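# Insert the peg into the block inside the open box

## Task

Push the peg fully into the hole of the block that sits at the bottom of the open box.

## Robot and tools

Robot: two seven-joint arms, left_arm and right_arm, each with a parallel two-finger gripper (85 mm fully open). Calibrated base positions in the scene frame: left_arm (+0.024, +0.295, 0) m, right_arm (-0.022, -0.367, 0) m, both turned only slightly about z. Two head cameras, cam_head_left and cam_head_right (896x504 each), sit on a stand behind the arms.

Frame: every pose, velocity and target uses the scene frame. Its origin is at table-top height, halfway between the nominal bases. +x points out over the table, +y toward the left_arm side, +z up. Arm names do not match image sides. Gripper axes: fingers point along the gripper's +z, and the pads open and close along its y. end_effector_position is the centre of the closed pads (38 mm long). Fingertips extend about 19 mm past that point when closed and about 6 mm when fully open. Reported positions may be off by a few cm, more at long reach.

execute_actions(actions, cameras): actions is a list of actions. Each action is a table of up to 15 rows, one row per 1/30 s step. A short table repeats its last row until step 15. Every row has 16 numbers, each in [-1, 1], always covering both arms: left dx, dy, dz, rx, ry, rz, gripper position, gripper speed, then the same eight for the right. dx..rz are offsets, not poses. They are measured along scene axes from that arm's Hand target as it stood when the action began, and the rotation is taken about that point. Every row counts from this same start, not from the row before. The next action starts again from the new Hand target, so repeating an offset keeps moving the arm. Scale: 1.0 equals 0.6 m or 180 degrees. rx, ry, rz form a single rotation vector. To leave an arm alone, give it six zeros and resend its current gripper numbers; a 0 in a gripper slot is a real command. Gripper position is absolute: +1 is open (85 mm), 0 is about 45 mm, -1 is closed, and it is not linear, so check position_measured_pct (about 50 - 50*position). Gripper speed: -1 is about 20 mm/s, 0 about 85, +1 about 150. A faster close grips harder, roughly 100 N per pad at -1 and up to about 240 N at +1 on a rigid 40 mm part, given a start at least 1 cm wider and a target at least 1 cm narrower. To release, command a few mm wider than the part. cameras: a list of names, ["all"], or []. Images come back by default only when actions is empty.

move(target, speed, blend, stop_force, zero, blocking, cameras): target is one 16-number row, or a list of up to 15 rows, in the same layout and scale. Every row is an offset from the Hand targets at the start of the move, not from the previous row. Each gripper travels a straight line and turns the short way.
- speed: m/s, 0.002 to 0.5, default 0.25. One value, or one per target.
- blend: corner rounding in m. 0 means stop at each target.
- stop_force: 25 to 80 N, shared by both arms. An arm's path ends when the estimated push against its motion exceeds this value. Use it slowly. It is unreliable while the gripper turns, and it cannot be combined with blocking=false. Leave it out when backing away from a contact.
- zero: true re-zeroes the force reading first.
- blocking: false returns after 0.5 s while the move continues.
A move is capped at 10 s. The result adds a "move:" line (done, off_target, moving, held, fault, plus limits=paced or limits=held). Paths do not avoid obstacles or the other arm.

wait(seconds): 0 to 3600. It sends nothing new and returns early if a running move ends. stop(): brakes a running move. zoom_image(camera, region): camera must be cam_head_left or cam_head_right. region is [x0, y0, x1, y1] in pixels of that camera's latest image, at most 504 wide and 504 high. clear_fault(arm): clears a reported torque fault on left_arm or right_arm. finished_scene(scene): takes the current scene's number and ends the scene; the goal must hold without the robot.

Result lines: end_effector_position (m) and end_effector_quat_wxyz; Hand target (the last commanded pose after clipping, which later offsets count from); Tool commands; position_measured_pct; object_status (0 moving, 1 blocked while opening, 2 stopped on an object before the requested position, i.e. a full grip, 3 at the requested position or pads touching); motor_current_ma (about 50 when stopped by something); joint positions, velocities ("within noise") and torques; Flange force along the gripper's own axes (includes the held weight and has some error); some step positions; MOTOR HOT or FAULT lines.

Motion notes: each control step clips the commanded orientation to within 32 degrees of the measured one. Grippers often come to rest short of the Hand target. A new execute_actions call with zero offsets requests the target again; otherwise send the remaining gap as an offset. Large turns can swing the elbow. The arms are stiff, so a target just a few mm beyond a firm contact presses hard. To stop pressing, command a target back behind the gripper. A clearance check holds back commands that bring the arms too close, but it does not always prevent contact.

Avoid: dropping the peg or letting anything fall off the table, hitting the box or table, fast contacts, pressing far past contact, squeezing hard on a part that still rests on something, gripping the other arm's fingers, and any contact between the arms. Torque faults come from hits or from joints straying more than 5 degrees from plan; sensor limits are 104.5 N m (first four joints) and 51.3 N m (wrist joints). The motors are weak (about 24 to 59 N m), so joints can give way under load. Motors warn at 60 °C and sag at 75 °C. Loose objects may get nudged occasionally.

Each tool is called after ">>>" as name([rows], argument=value, ...), one row to a line, values as JSON.

## Session

>>> execute_actions(actions=[], cameras=["all"])

Scene clock: 0.00 s.
left_arm: end_effector_position=(+0.5365, +0.3195, +0.1631) position_measured_pct=0.0 object_status=3 motor_current_ma=0 end_effector_quat_wxyz=(-0.095, -0.565, +0.792, -0.211) | right_arm: end_effector_position=(+0.4498, -0.0906, +0.2521) position_measured_pct=0.0 object_status=3 motor_current_ma=0 end_effector_quat_wxyz=(+0.471, +0.810, -0.199, +0.287)
Joint positions: left_arm=[-0.281 0.647 -0.109 1.533 0.583 1.138 2.118] | right_arm=[-1.177 1.176 0.706 0.827 0.397 1.816 3.52]
Joint velocities: within noise
Joint torques (N m): no reading
Motor temperatures (°C): left_arm=[34 32 31 31 39 36 40] | right_arm=[32 30 28 33 40 35 38]
Flange force (N): no reading
Hand target: left_arm +0.5365, +0.3195, +0.1631; -0.095, -0.565, +0.792, -0.211 | right_arm +0.4498, -0.0906, +0.2521; +0.471, +0.810, -0.199, +0.287
Tool commands: left_gripper/position=+1.0 left_gripper/speed=+1.0 right_gripper/position=+1.0 right_gripper/speed=+1.0

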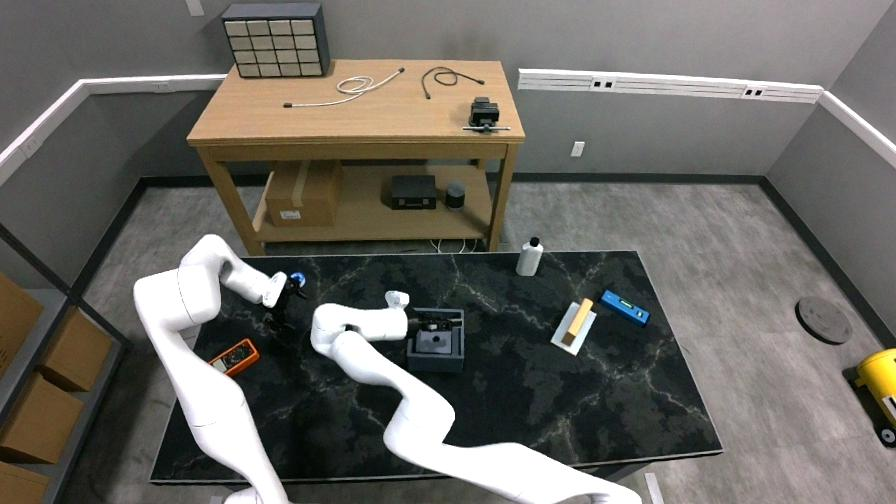

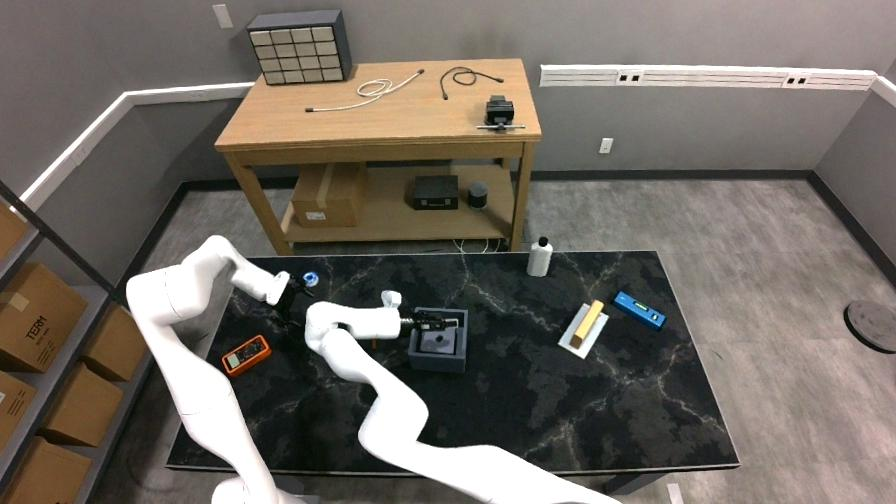

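>>> zoom_image(camera="cam_head_left", region=[180, 230, 480, 400])

>>> zoom_image(camera="cam_head_right", region=[180, 230, 480, 400])

Scaled by 1.680.

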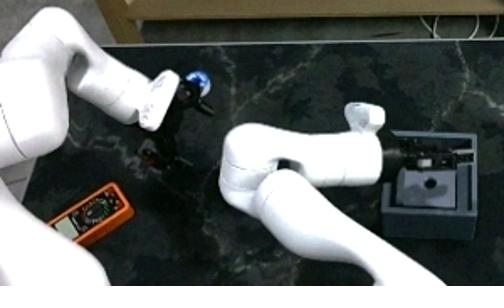

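Scaled by 1.680.

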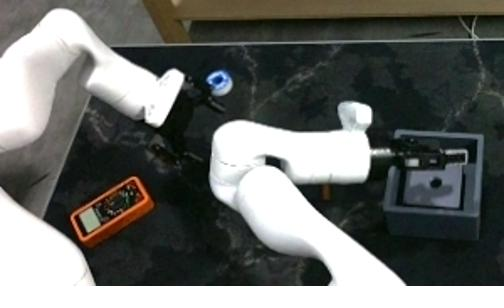

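>>> move(target=[-0.2, 0.15, 0.3, 0, 0, 0, 1, 1, -0.167, -0.433, 0.2, 0.355, 0.112, 0, 1, 1], speed=0.25, cameras=["all"])

Scene clock: 31.63 s.
left_arm: end_effector_position=(+0.4165, +0.4095, +0.3431) position_measured_pct=0.0 object_status=3 motor_current_ma=0 end_effector_quat_wxyz=(-0.095, -0.565, +0.792, -0.211) | right_arm: end_effector_position=(+0.3496, -0.3504, +0.3721) position_measured_pct=0.0 object_status=3 motor_current_ma=0 end_effector_quat_wxyz=(+0.000, +0.971, -0.239, +0.000)
Joint positions: left_arm=[-0.501 0.333 -0.194 1.439 0.466 1.619 2.059] | right_arm=[-0.692 0.161 0.754 1.511 -0.111 1.514 4.251]
Joint torques (N m): left_arm=[-0.39 -15.86 0.75 -8.37 0.79 0.99 0.25] | right_arm=[1.17 -8.82 0.42 -9.86 0.67 0.29 0.13]
Flange force (N): left_arm=[-1.9 -0.1 2.3] | right_arm=[-6.2 1.1 3.3]
Hand target: left_arm +0.4165, +0.4095, +0.3431; -0.095, -0.565, +0.792, -0.211 | right_arm +0.3496, -0.3504, +0.3721; +0.000, +0.971, -0.239, +0.000
Off the commanded pose: left_arm 0.000 m, 0 deg | right_arm 0.000 m, 0 deg.
move: done

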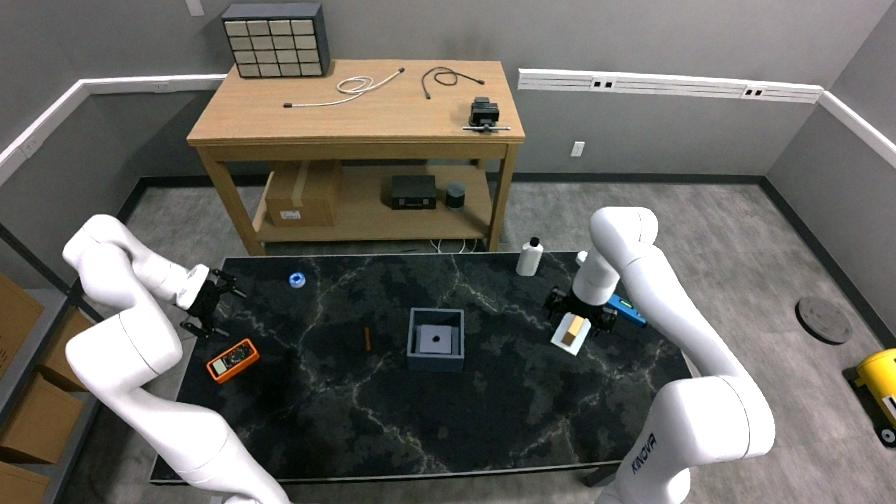

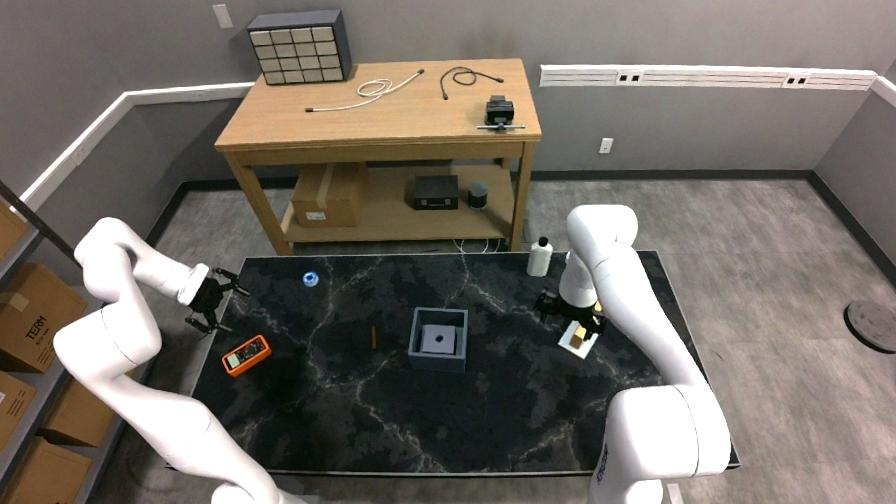

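>>> zoom_image(camera="cam_head_left", region=[340, 290, 480, 390])

>>> zoom_image(camera="cam_head_right", region=[340, 290, 480, 390])

Scaled by 3.600.

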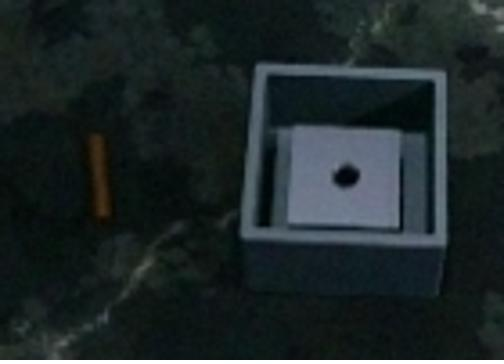

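Scaled by 3.600.

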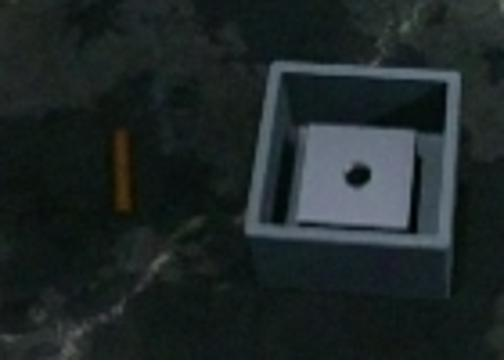

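>>> zoom_image(camera="cam_head_left", region=[400, 300, 470, 380])

>>> zoom_image(camera="cam_head_left", region=[345, 315, 390, 360])

>>> zoom_image(camera="cam_head_right", region=[350, 315, 395, 360])

>>> zoom_image(camera="cam_head_right", region=[403, 300, 473, 380])

Scaled by 6.300.

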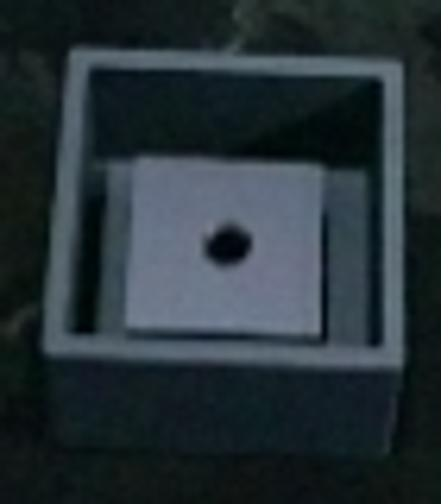

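Scaled by 11.200.

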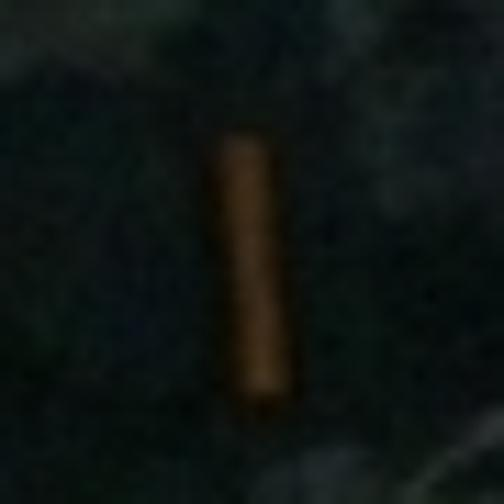

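Scaled by 11.200.

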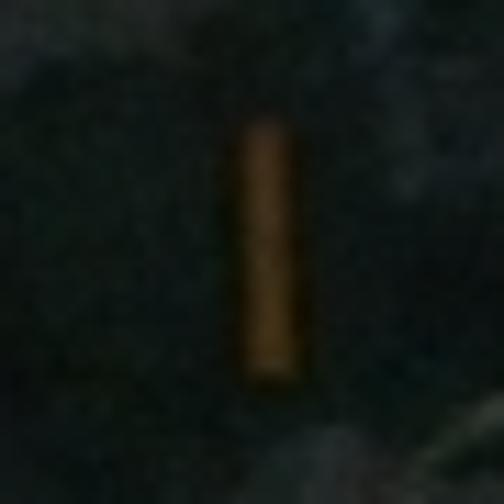

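Scaled by 6.300.

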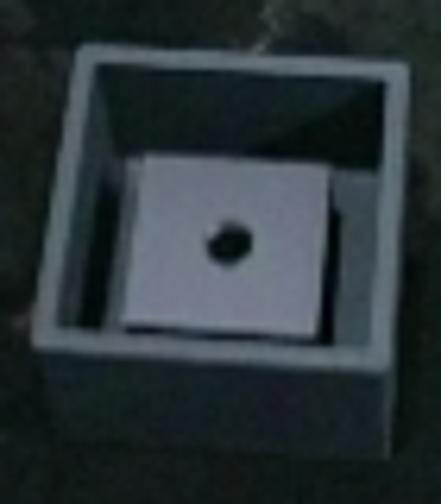

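>>> move(target=[0.139, -0.349, -0.322, 0.1446, -0.0651, -0.3871, -1, 1, 0.167, 0.251, -0.370, 0, 0, 0.153, -1, 1], speed=0.25, cameras=["all"])

Scene clock: 161.27 s.
left_arm: end_effector_position=(+0.4999, +0.2001, +0.1499) position_measured_pct=98.7 object_status=3 motor_current_ma=0 end_effector_quat_wxyz=(+0.000, +0.001, +1.000, +0.000) | right_arm: end_effector_position=(+0.4498, -0.1998, +0.1501) position_measured_pct=98.7 object_status=3 motor_current_ma=0 end_effector_quat_wxyz=(+0.000, +1.000, -0.001, -0.001)
Joint positions: left_arm=[0.129 0.567 0.061 1.61 -0.039 0.966 1.749] | right_arm=[-0.655 0.644 0.501 1.563 -0.345 1.024 4.612]
Joint torques (N m): left_arm=[-0.3 -18.95 1.32 -7.43 -0.31 0.45 0.27] | right_arm=[1.22 -17.77 2.36 -8.06 0.64 0.26 -0.03]
Flange force (N): left_arm=[-0.6 -0.1 3.0] | right_arm=[-6.2 -0.3 0.4]
Hand target: left_arm +0.4999, +0.2001, +0.1499; +0.000, +0.001, +1.000, +0.000 | right_arm +0.4498, -0.1998, +0.1501; +0.000, +1.000, -0.001, -0.001
Off the commanded pose: left_arm 0.000 m, 0 deg | right_arm 0.000 m, 0 deg.
move: done

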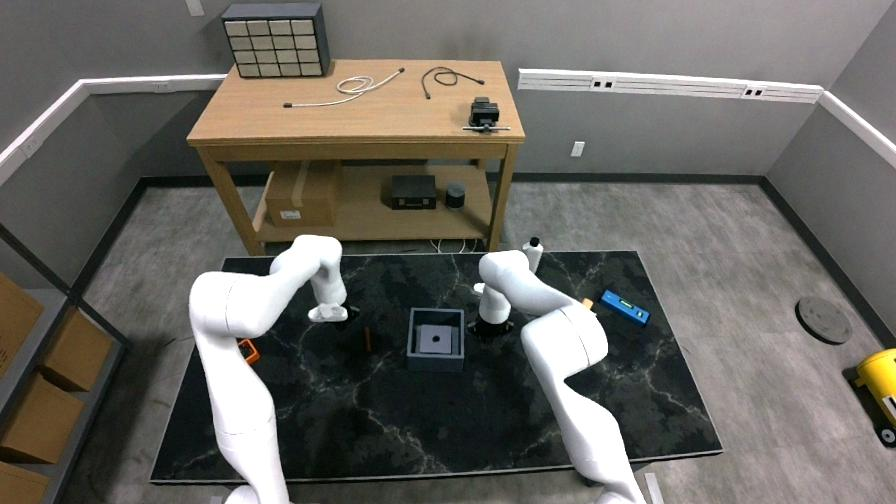

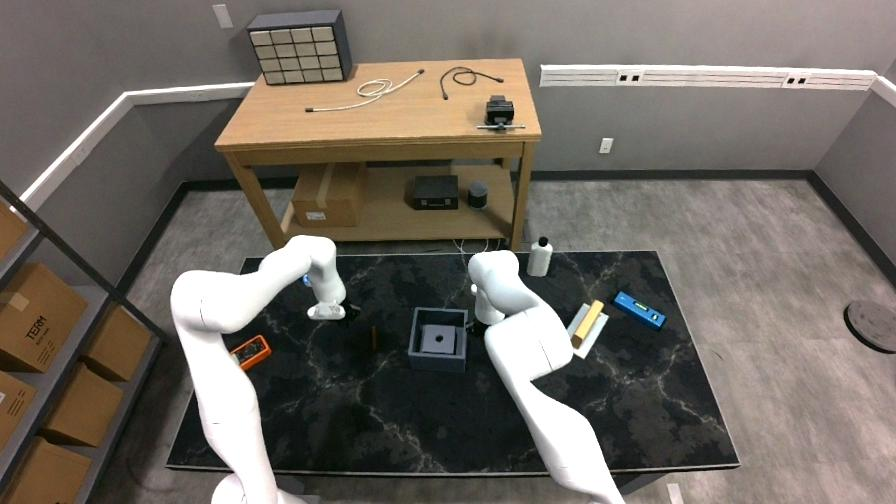

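>>> zoom_image(camera="cam_head_left", region=[300, 280, 400, 360])

>>> zoom_image(camera="cam_head_right", region=[300, 280, 400, 360])

>>> zoom_image(camera="cam_head_left", region=[440, 280, 540, 360])

>>> zoom_image(camera="cam_head_right", region=[440, 280, 540, 360])

Scaled by 5.040.

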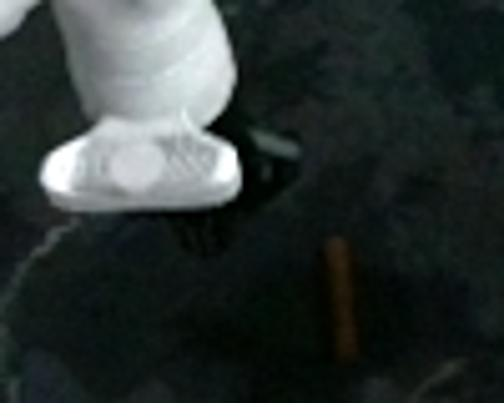

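Scaled by 5.040.

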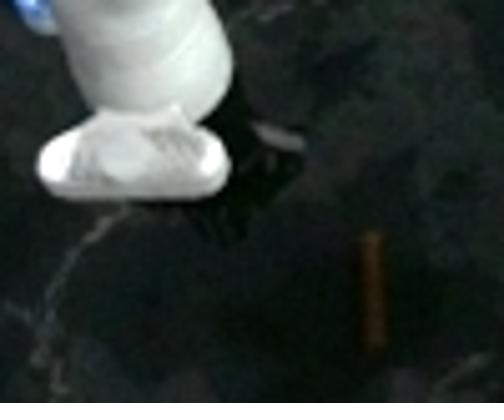

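Scaled by 5.040.

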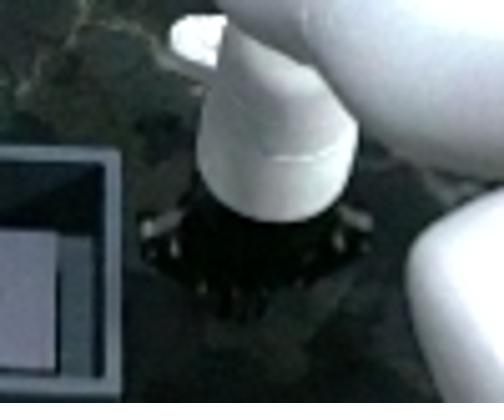

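Scaled by 5.040.

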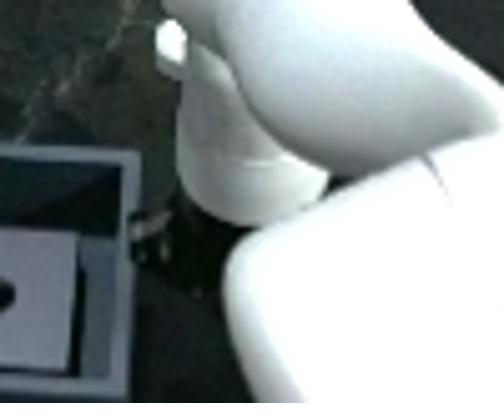

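>>> move([
  [-0.167, 0.367, 0.333, 0, 0, 0, -1, 1, -0.05, 0.333, 0.25, 0, -0.125, 0, -1, 1],
  [-0.167, 0.367, 0.333, 0, 0, 0, -1, 1, 0.067, 0.583, -0.05, 0, -0.25, 0, -1, 1],
], speed=0.25, blend=0.05, cameras=["all"])

Scene clock: 374.97 s.
left_arm: end_effector_position=(+0.3997, +0.4203, +0.3497) position_measured_pct=98.7 object_status=3 motor_current_ma=0 end_effector_quat_wxyz=(+0.000, +0.001, +1.000, +0.000) | right_arm: end_effector_position=(+0.4900, +0.1500, +0.1201) position_measured_pct=98.7 object_status=3 motor_current_ma=0 end_effector_quat_wxyz=(-0.001, +0.924, -0.001, +0.382)
Joint positions: left_arm=[-0.311 0.2 -0.063 1.486 0.013 1.456 1.171] | right_arm=[-1.423 1.089 0.788 1.286 0.049 0.549 3.512]
Joint torques (N m): left_arm=[-0.35 -13.89 0.69 -9.11 -0.42 0.32 0.29] | right_arm=[1.23 -22.63 7.41 -7.37 1.62 -0.46 0]
Flange force (N): left_arm=[-1.1 1.2 2.4] | right_arm=[-3.9 5.8 -4.1]
Hand target: left_arm +0.3997, +0.4203, +0.3497; +0.000, +0.001, +1.000, +0.000 | right_arm +0.4900, +0.1500, +0.1200; -0.001, +0.924, -0.001, +0.382
Off the commanded pose: left_arm 0.000 m, 0 deg | right_arm 0.000 m, 0 deg.
move: done

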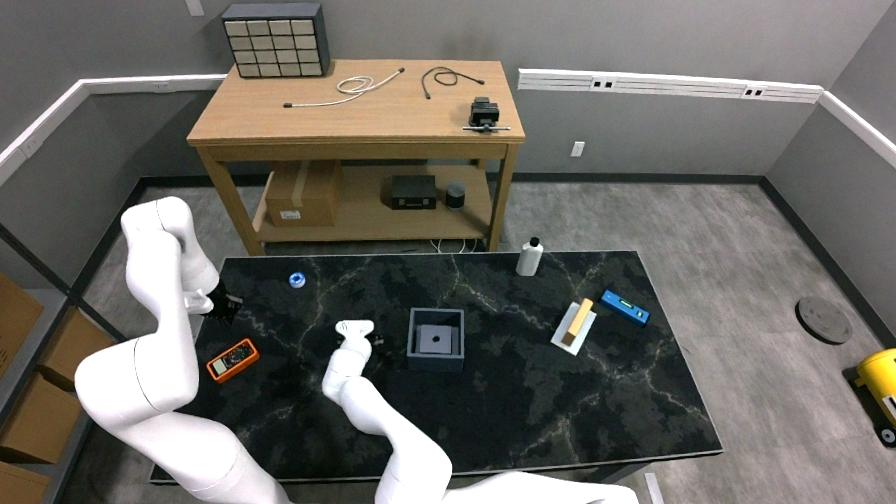

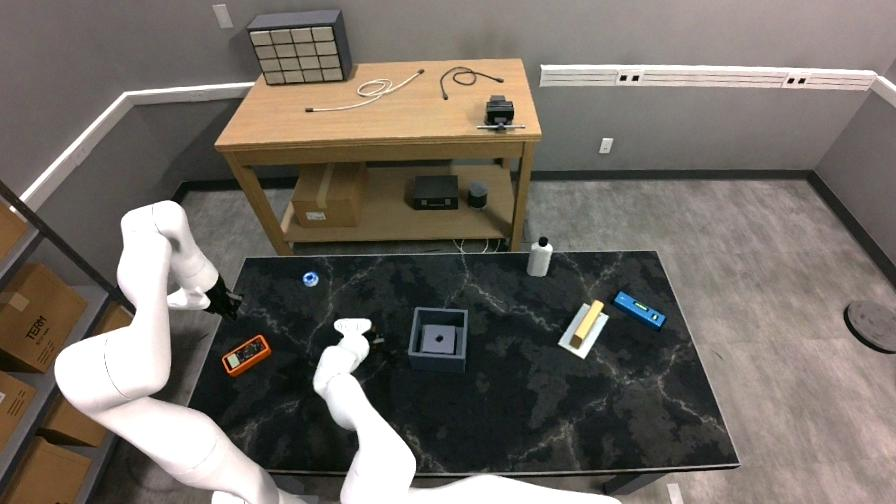

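>>> move(target=[0, 0, 0, 0, 0, 0, -1, 1, 0, 0, 0, 0.706, 0, -0.706, -1, 1], speed=0.4, cameras=["all"])

>>> zoom_image(camera="cam_head_left", region=[310, 290, 410, 370])

>>> zoom_image(camera="cam_head_right", region=[310, 290, 410, 370])

Scene clock: 389.57 s.
left_arm: end_effector_position=(+0.3997, +0.4203, +0.3497) position_measured_pct=98.7 object_status=3 motor_current_ma=0 end_effector_quat_wxyz=(+0.000, +0.001, +1.000, +0.000) | right_arm: end_effector_position=(+0.4900, +0.1500, +0.1201) position_measured_pct=98.7 object_status=3 motor_current_ma=0 end_effector_quat_wxyz=(+0.383, -0.001, +0.924, -0.001)
Joint positions: left_arm=[-0.311 0.2 -0.063 1.486 0.013 1.456 1.171] | right_arm=[-1.571 1.392 1.41 1.292 -0.991 0.745 1.054]
Joint torques (N m): left_arm=[-0.34 -13.89 0.71 -9.1 -0.4 0.31 0.26] | right_arm=[1.17 -21.83 10.34 -2.93 1.28 -1.37 -0.06]
Flange force (N): left_arm=[-1.2 1.2 2.3] | right_arm=[3.2 -5.9 -3.2]
Hand target: left_arm +0.3997, +0.4203, +0.3497; +0.000, +0.001, +1.000, +0.000 | right_arm +0.4900, +0.1500, +0.1201; +0.383, -0.001, +0.924, -0.001
Off the commanded pose: left_arm 0.000 m, 0 deg | right_arm 0.000 m, 0 deg.
move: done

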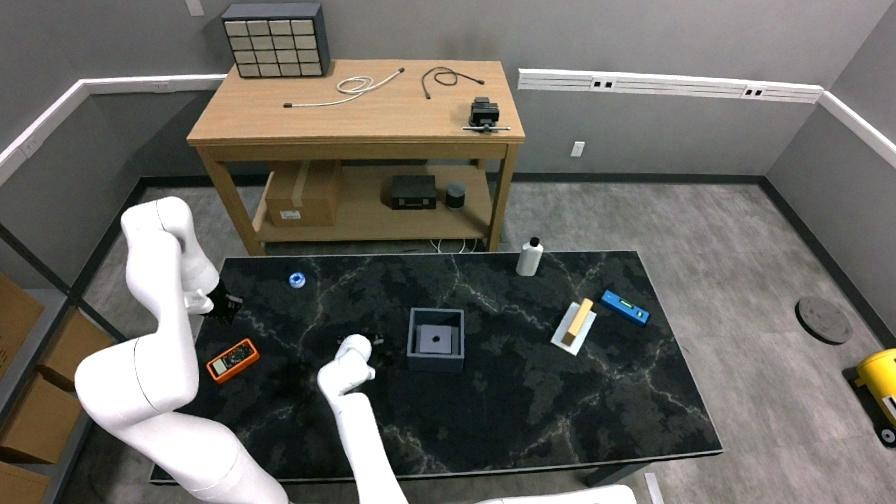

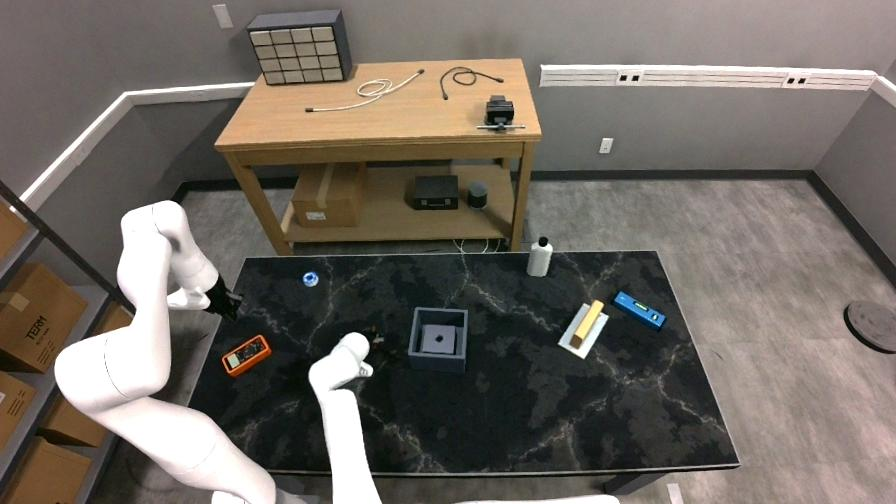

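Scaled by 5.040.

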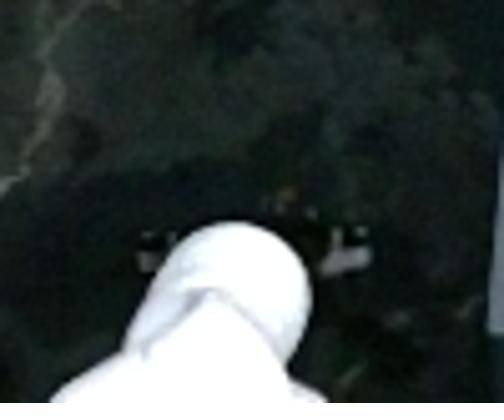

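Scaled by 5.040.

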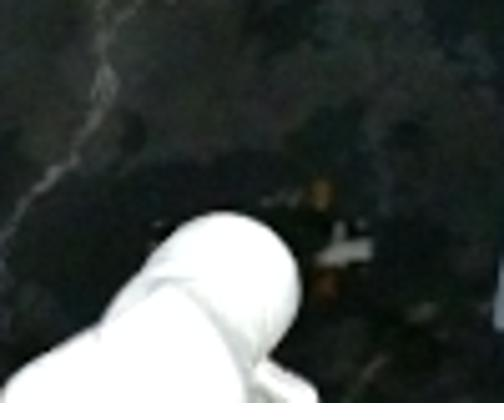

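>>> move(target=[0, 0, 0, 0, 0, 0, -1, 1, 0, 0.0917, -0.1333, 0, 0, 0, -1, 1], speed=0.2)

>>> move(target=[0, 0, 0, 0, 0, 0, -1, 1, 0, 0, -0.08, 0, 0, 0, -1, 1], speed=0.02, stop_force=25, cameras=["all"])

Scene clock: 412.00 s.
left_arm: end_effector_position=(+0.3997, +0.4203, +0.3497) position_measured_pct=98.7 object_status=3 motor_current_ma=0 end_effector_quat_wxyz=(+0.000, +0.001, +1.000, +0.000) | right_arm: end_effector_position=(+0.4900, +0.2050, +0.0401) position_measured_pct=98.7 object_status=3 motor_current_ma=0 end_effector_quat_wxyz=(+0.383, -0.001, +0.924, -0.001)
Joint positions: left_arm=[-0.311 0.2 -0.063 1.486 0.013 1.456 1.171] | right_arm=[-1.517 1.564 1.417 1.053 -0.979 0.791 0.823]
Joint torques (N m): left_arm=[-0.34 -13.86 0.69 -9.13 -0.42 0.28 0.26] | right_arm=[1.08 -24.14 9.61 -1.39 1.57 -1.12 -0.15]
Flange force (N): left_arm=[-1.0 1.2 2.3] | right_arm=[2.4 -7.0 -4.0]
Hand target: left_arm +0.3997, +0.4203, +0.3497; +0.000, +0.001, +1.000, +0.000 | right_arm +0.4900, +0.2050, +0.0401; +0.383, -0.001, +0.924, -0.001
Off the commanded pose: left_arm 0.000 m, 0 deg | right_arm 0.000 m, 0 deg.
move: done

Scene clock: 413.47 s.
left_arm: end_effector_position=(+0.3997, +0.4203, +0.3497) position_measured_pct=98.7 object_status=3 motor_current_ma=0 end_effector_quat_wxyz=(+0.000, +0.001, +1.000, +0.000) | right_arm: end_effector_position=(+0.4900, +0.2051, +0.0235) position_measured_pct=98.7 object_status=3 motor_current_ma=0 end_effector_quat_wxyz=(+0.383, -0.001, +0.924, -0.001)
Joint positions: left_arm=[-0.311 0.2 -0.063 1.486 0.013 1.456 1.171] | right_arm=[-1.515 1.589 1.41 1.048 -0.987 0.775 0.809]
Joint torques (N m): left_arm=[-0.34 -13.84 0.7 -9.12 -0.41 0.33 0.26] | right_arm=[4.66 -10.89 -0.52 -0.76 -0.4 0.75 0]
Flange force (N): left_arm=[-1.0 1.2 2.4] | right_arm=[-9.0 -8.1 -27.1]
Hand target: left_arm +0.3997, +0.4203, +0.3497; +0.000, +0.001, +1.000, +0.000 | right_arm +0.4900, +0.2051, +0.0236; +0.383, -0.001, +0.924, -0.001 (not the last commanded pose)
Off the commanded pose: left_arm 0.000 m, 0 deg | right_arm 0.031 m, 0 deg.
move: contact (right_arm)

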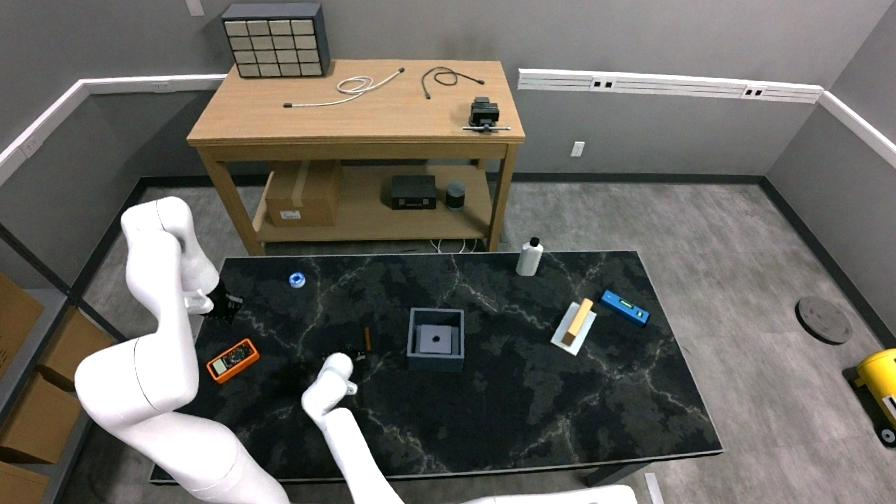

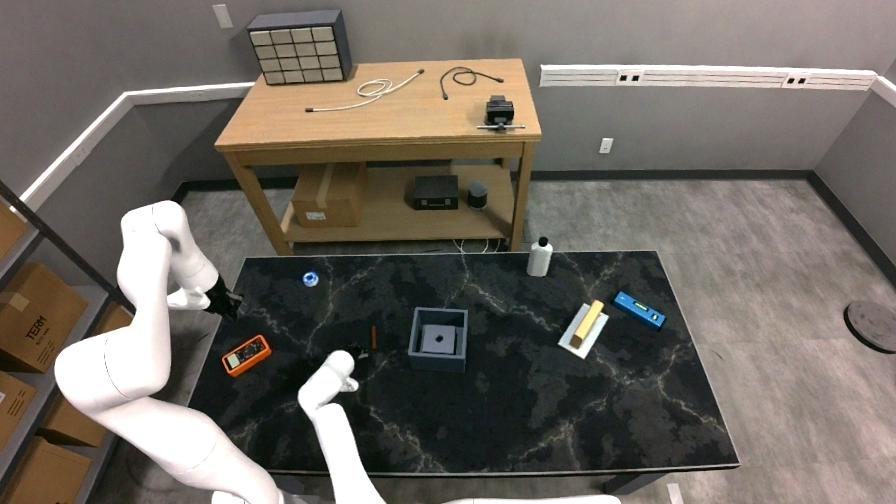

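>>> zoom_image(camera="cam_head_left", region=[320, 320, 390, 380])

>>> zoom_image(camera="cam_head_right", region=[320, 320, 390, 380])

Scaled by 7.200.

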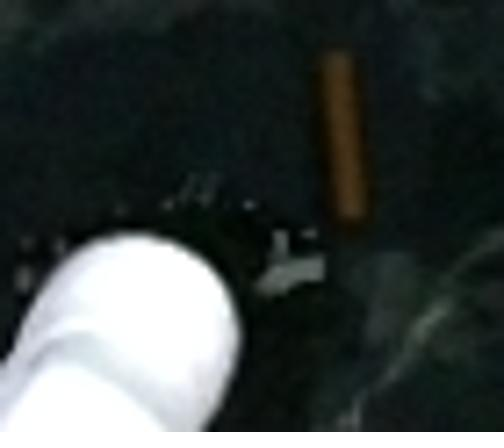

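Scaled by 7.200.

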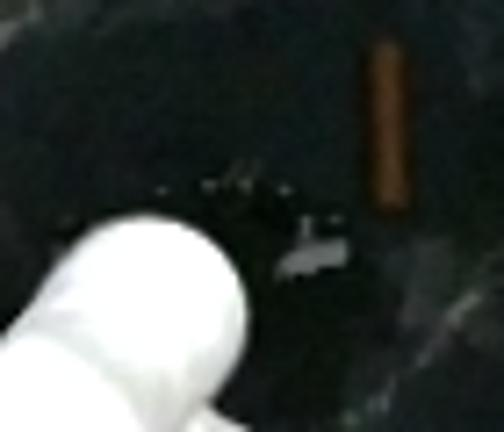

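>>> move([
  [0, 0, 0, 0, 0, 0, -1, 1, 0, 0, 0.0833, 0, 0, 0, 0.2, 1],
  [0, 0, 0, 0, 0, 0, -1, 1, 0.0167, -0.1007, 0.0773, 0, 0, 0.05, 0.2, 1],
  [0, 0, 0, 0, 0, 0, -1, 1, 0.0167, -0.1007, 0.0015, 0, 0, 0.05, 0.2, 1],
], speed=[0.15, 0.2, 0.08], blend=[0.01, 0.01, 0], cameras=["all"])

>>> zoom_image(camera="cam_head_left", region=[335, 310, 405, 370])

>>> zoom_image(camera="cam_head_right", region=[335, 310, 405, 370])

Scene clock: 448.03 s.
left_arm: end_effector_position=(+0.3997, +0.4203, +0.3497) position_measured_pct=98.7 object_status=3 motor_current_ma=0 end_effector_quat_wxyz=(+0.000, +0.001, +1.000, +0.000) | right_arm: end_effector_position=(+0.5000, +0.1447, +0.0246) position_measured_pct=39.8 object_status=3 motor_current_ma=0 end_effector_quat_wxyz=(+0.382, -0.074, +0.921, +0.029)
Joint positions: left_arm=[-0.311 0.2 -0.063 1.486 0.013 1.456 1.171] | right_arm=[-1.518 1.402 1.131 1.42 -1.186 0.388 1.4]
Joint torques (N m): left_arm=[-0.4 -13.85 0.7 -9.12 -0.42 0.29 0.27] | right_arm=[2.06 -13.24 2.79 -2.76 0.7 0.47 0.17]
Flange force (N): left_arm=[-1.1 1.1 2.3] | right_arm=[-5.6 -6.0 -20.9]
Hand target: left_arm +0.3997, +0.4203, +0.3497; +0.000, +0.001, +1.000, +0.000 | right_arm +0.5000, +0.1446, +0.0245; +0.382, -0.074, +0.921, +0.029
Off the commanded pose: left_arm 0.000 m, 0 deg | right_arm 0.000 m, 0 deg.
move: done

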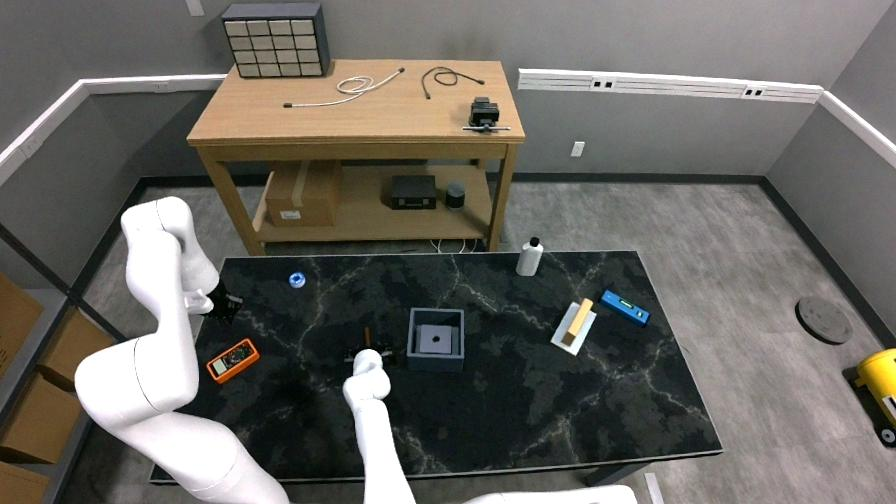

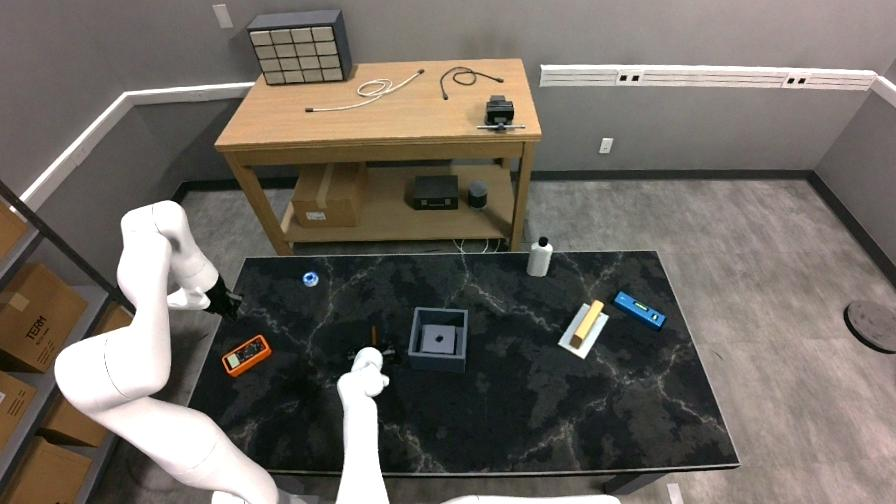

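Scaled by 7.200.

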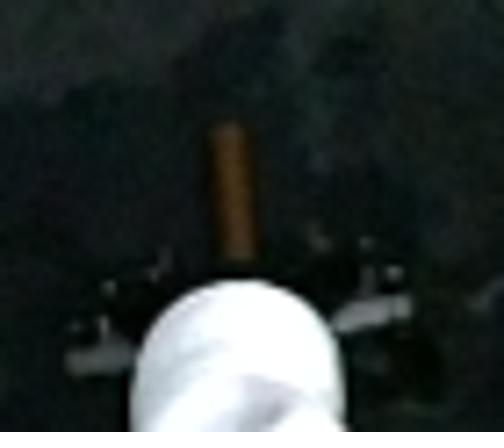

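Scaled by 7.200.

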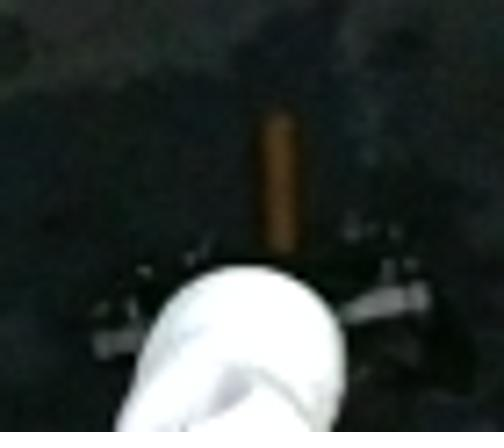

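>>> move(target=[0, 0, 0, 0, 0, 0, -1, 1, 0, 0, 0.01, 0, 0, 0, 0.2, 1], speed=0.05)

Scene clock: 467.20 s.
left_arm: end_effector_position=(+0.3997, +0.4203, +0.3497) position_measured_pct=98.7 object_status=3 motor_current_ma=0 end_effector_quat_wxyz=(+0.000, +0.001, +1.000, +0.000) | right_arm: end_effector_position=(+0.5000, +0.1446, +0.0304) position_measured_pct=39.8 object_status=3 motor_current_ma=0 end_effector_quat_wxyz=(+0.382, -0.074, +0.921, +0.029)
Joint positions: left_arm=[-0.311 0.2 -0.063 1.486 0.013 1.456 1.171] | right_arm=[-1.52 1.394 1.139 1.422 -1.18 0.397 1.399]
Joint torques (N m): left_arm=[-0.38 -13.87 0.74 -9.15 -0.38 0.28 0.25] | right_arm=[1.18 -21.44 9.78 -3.15 0.75 -1.7 -0.04]
Flange force (N): left_arm=[-1.0 1.1 2.4] | right_arm=[2.8 -3.9 -4.7]
Hand target: left_arm +0.3997, +0.4203, +0.3497; +0.000, +0.001, +1.000, +0.000 | right_arm +0.5000, +0.1446, +0.0305; +0.382, -0.074, +0.921, +0.029
Off the commanded pose: left_arm 0.000 m, 0 deg | right_arm 0.000 m, 0 deg.
move: done

>>> move(target=[0, 0, 0, 0, 0, 0, -1, 1, 0, 0, 0.0042, 0, 0, 0, 0.2, -1], speed=0.05)

>>> move(target=[0, 0, 0, 0, 0, 0, -1, 1, 0, 0, 0, 0, 0, 0, -0.85, -1], speed=0.05, cameras=["all"])

>>> zoom_image(camera="cam_head_left", region=[335, 310, 405, 370])

>>> zoom_image(camera="cam_head_right", region=[335, 310, 405, 370])

Scene clock: 485.63 s.
left_arm: end_effector_position=(+0.3997, +0.4203, +0.3497) position_measured_pct=98.7 object_status=3 motor_current_ma=0 end_effector_quat_wxyz=(+0.000, +0.001, +1.000, +0.000) | right_arm: end_effector_position=(+0.5000, +0.1446, +0.0330) position_measured_pct=39.8 object_status=3 motor_current_ma=0 end_effector_quat_wxyz=(+0.382, -0.074, +0.921, +0.029)
Joint positions: left_arm=[-0.311 0.2 -0.063 1.486 0.013 1.456 1.171] | right_arm=[-1.521 1.391 1.142 1.423 -1.177 0.401 1.399]
Joint torques (N m): left_arm=[-0.35 -13.92 0.71 -9.14 -0.41 0.32 0.24] | right_arm=[1.19 -21.58 9.91 -3.16 0.77 -1.7 -0.07]
Flange force (N): left_arm=[-1.1 1.1 2.5] | right_arm=[3.1 -4.0 -4.4]
Hand target: left_arm +0.3997, +0.4203, +0.3497; +0.000, +0.001, +1.000, +0.000 | right_arm +0.5000, +0.1446, +0.0330; +0.382, -0.074, +0.921, +0.029
Off the commanded pose: left_arm 0.000 m, 0 deg | right_arm 0.000 m, 0 deg.
move: done

Scene clock: 488.30 s.
left_arm: end_effector_position=(+0.3997, +0.4203, +0.3497) position_measured_pct=98.7 object_status=3 motor_current_ma=0 end_effector_quat_wxyz=(+0.000, +0.001, +1.000, +0.000) | right_arm: end_effector_position=(+0.5000, +0.1446, +0.0330) position_measured_pct=86.6 object_status=0 motor_current_ma=1000 end_effector_quat_wxyz=(+0.382, -0.074, +0.921, +0.029)
Joint positions: left_arm=[-0.311 0.2 -0.063 1.486 0.013 1.456 1.171] | right_arm=[-1.521 1.391 1.142 1.423 -1.177 0.401 1.399]
Joint torques (N m): left_arm=[-0.37 -13.89 0.71 -9.13 -0.4 0.32 0.28] | right_arm=[1.38 -20.58 9 -3.04 0.73 -1.39 -0.05]
Flange force (N): left_arm=[-1.1 1.2 2.4] | right_arm=[2.0 -3.9 -6.4]
Hand target: left_arm +0.3997, +0.4203, +0.3497; +0.000, +0.001, +1.000, +0.000 | right_arm +0.5000, +0.1446, +0.0330; +0.382, -0.074, +0.921, +0.029
Off the commanded pose: left_arm 0.000 m, 0 deg | right_arm 0.000 m, 0 deg.
move: done

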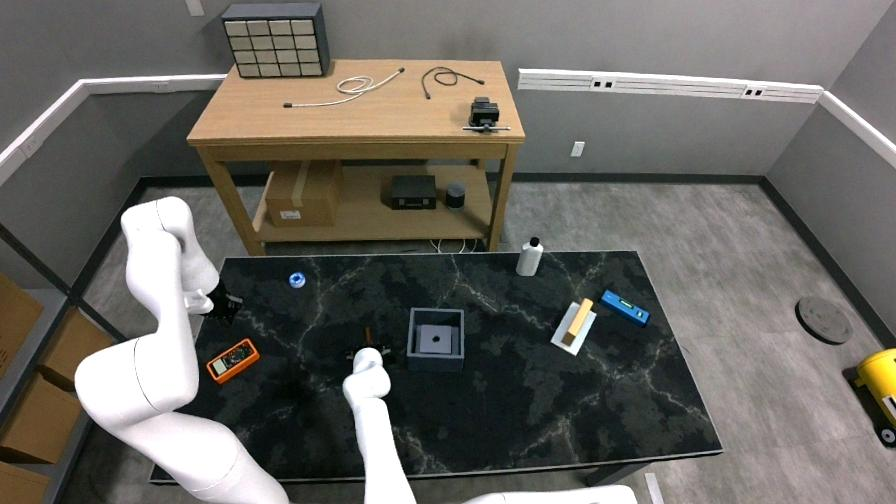

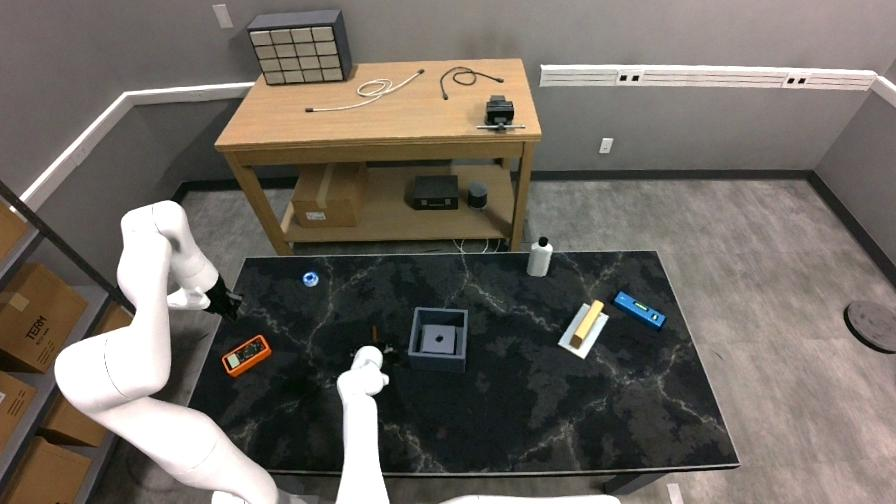

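Scaled by 7.200.

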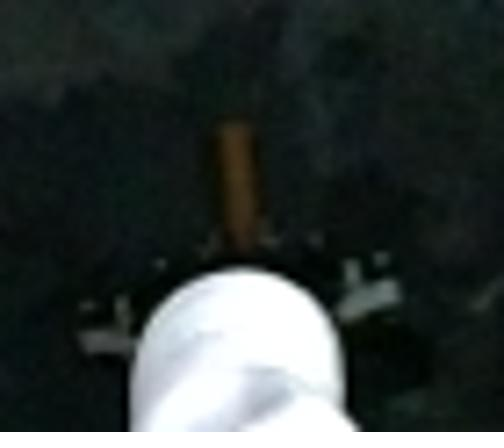

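Scaled by 7.200.

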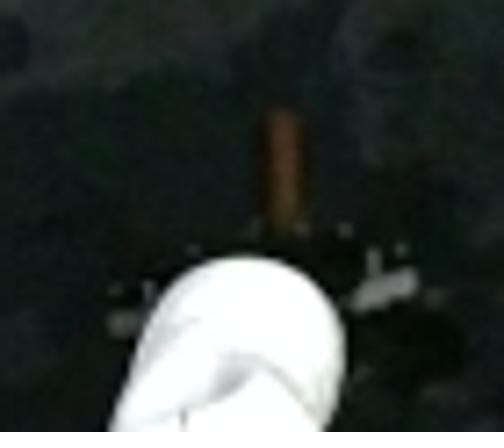

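>>> wait(seconds=0.3)

Scene clock: 492.77 s.
left_arm: end_effector_position=(+0.3997, +0.4203, +0.3497) position_measured_pct=98.7 object_status=3 motor_current_ma=0 end_effector_quat_wxyz=(+0.000, +0.001, +1.000, +0.000) | right_arm: end_effector_position=(+0.5000, +0.1446, +0.0330) position_measured_pct=86.6 object_status=2 motor_current_ma=50 end_effector_quat_wxyz=(+0.382, -0.074, +0.921, +0.029)
Joint positions: left_arm=[-0.311 0.2 -0.063 1.486 0.013 1.456 1.171] | right_arm=[-1.521 1.391 1.142 1.423 -1.177 0.401 1.399]
Joint torques (N m): left_arm=[-0.45 -13.88 0.68 -9.11 -0.44 0.33 0.24] | right_arm=[1.38 -20.6 8.98 -2.99 0.72 -1.41 -0.06]
Flange force (N): left_arm=[-1.2 0.9 2.4] | right_arm=[1.8 -3.6 -6.2]
Hand target: left_arm +0.3997, +0.4203, +0.3497; +0.000, +0.001, +1.000, +0.000 | right_arm +0.5000, +0.1446, +0.0330; +0.382, -0.074, +0.921, +0.029
Tool commands: left_gripper/position=-1.0 left_gripper/speed=+1.0 right_gripper/position=-0.85 right_gripper/speed=-1.0
Off the commanded pose: left_arm 0.000 m, 0 deg | right_arm 0.000 m, 0 deg.
wait: 0.30 s; at rest from the start

>>> move(target=[0, 0, 0, 0, 0, 0, -1, 1, 0, 0, 0.36, 0, 0, 0, -0.85, -1], speed=0.15, cameras=["all"])

>>> zoom_image(camera="cam_head_left", region=[335, 310, 405, 370])

>>> zoom_image(camera="cam_head_right", region=[335, 310, 405, 370])

Scene clock: 524.23 s.
left_arm: end_effector_position=(+0.3997, +0.4203, +0.3497) position_measured_pct=98.7 object_status=3 motor_current_ma=0 end_effector_quat_wxyz=(+0.000, +0.001, +1.000, +0.000) | right_arm: end_effector_position=(+0.5000, +0.1446, +0.2489) position_measured_pct=86.6 object_status=2 motor_current_ma=50 end_effector_quat_wxyz=(+0.382, -0.074, +0.921, +0.029)
Joint positions: left_arm=[-0.311 0.2 -0.063 1.486 0.013 1.456 1.171] | right_arm=[-1.548 1.133 1.417 1.297 -0.933 0.781 1.325]
Joint torques (N m): left_arm=[-0.33 -13.87 0.74 -9.2 -0.41 0.33 0.25] | right_arm=[1.16 -20.85 9.41 -5.43 0.97 -1.63 -0.02]
Flange force (N): left_arm=[-0.8 1.1 2.7] | right_arm=[4.6 -3.6 -2.8]
Hand target: left_arm +0.3997, +0.4203, +0.3497; +0.000, +0.001, +1.000, +0.000 | right_arm +0.5000, +0.1446, +0.2490; +0.382, -0.074, +0.921, +0.029
Off the commanded pose: left_arm 0.000 m, 0 deg | right_arm 0.000 m, 0 deg.
move: done

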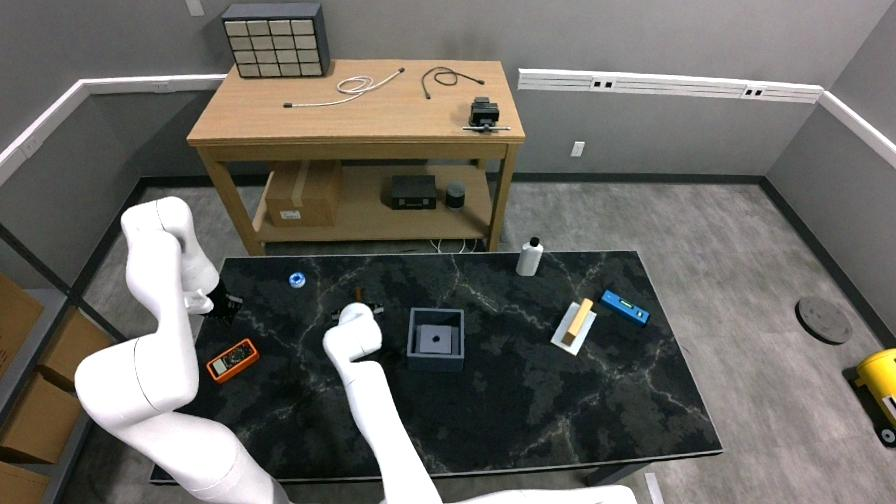

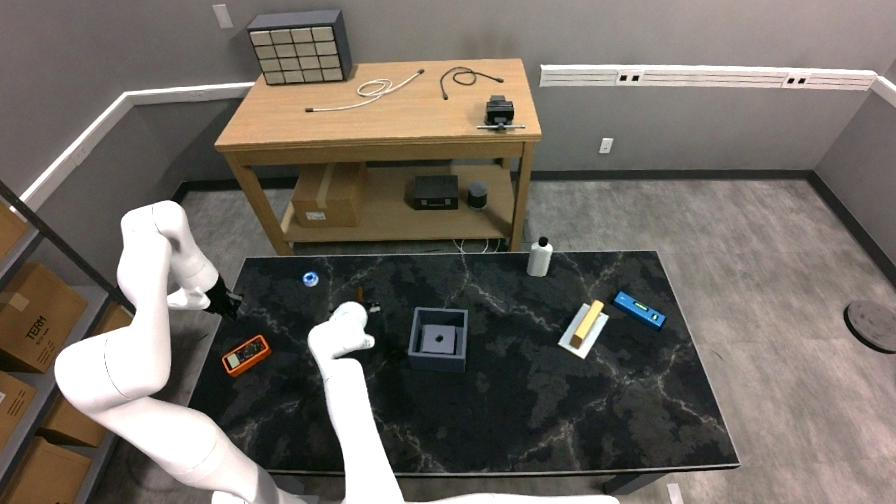

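Scaled by 7.200.

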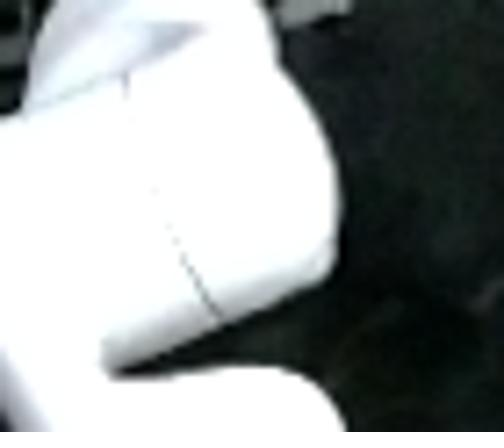

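Scaled by 7.200.

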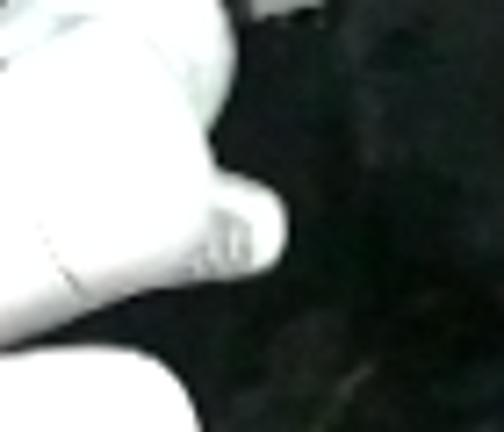

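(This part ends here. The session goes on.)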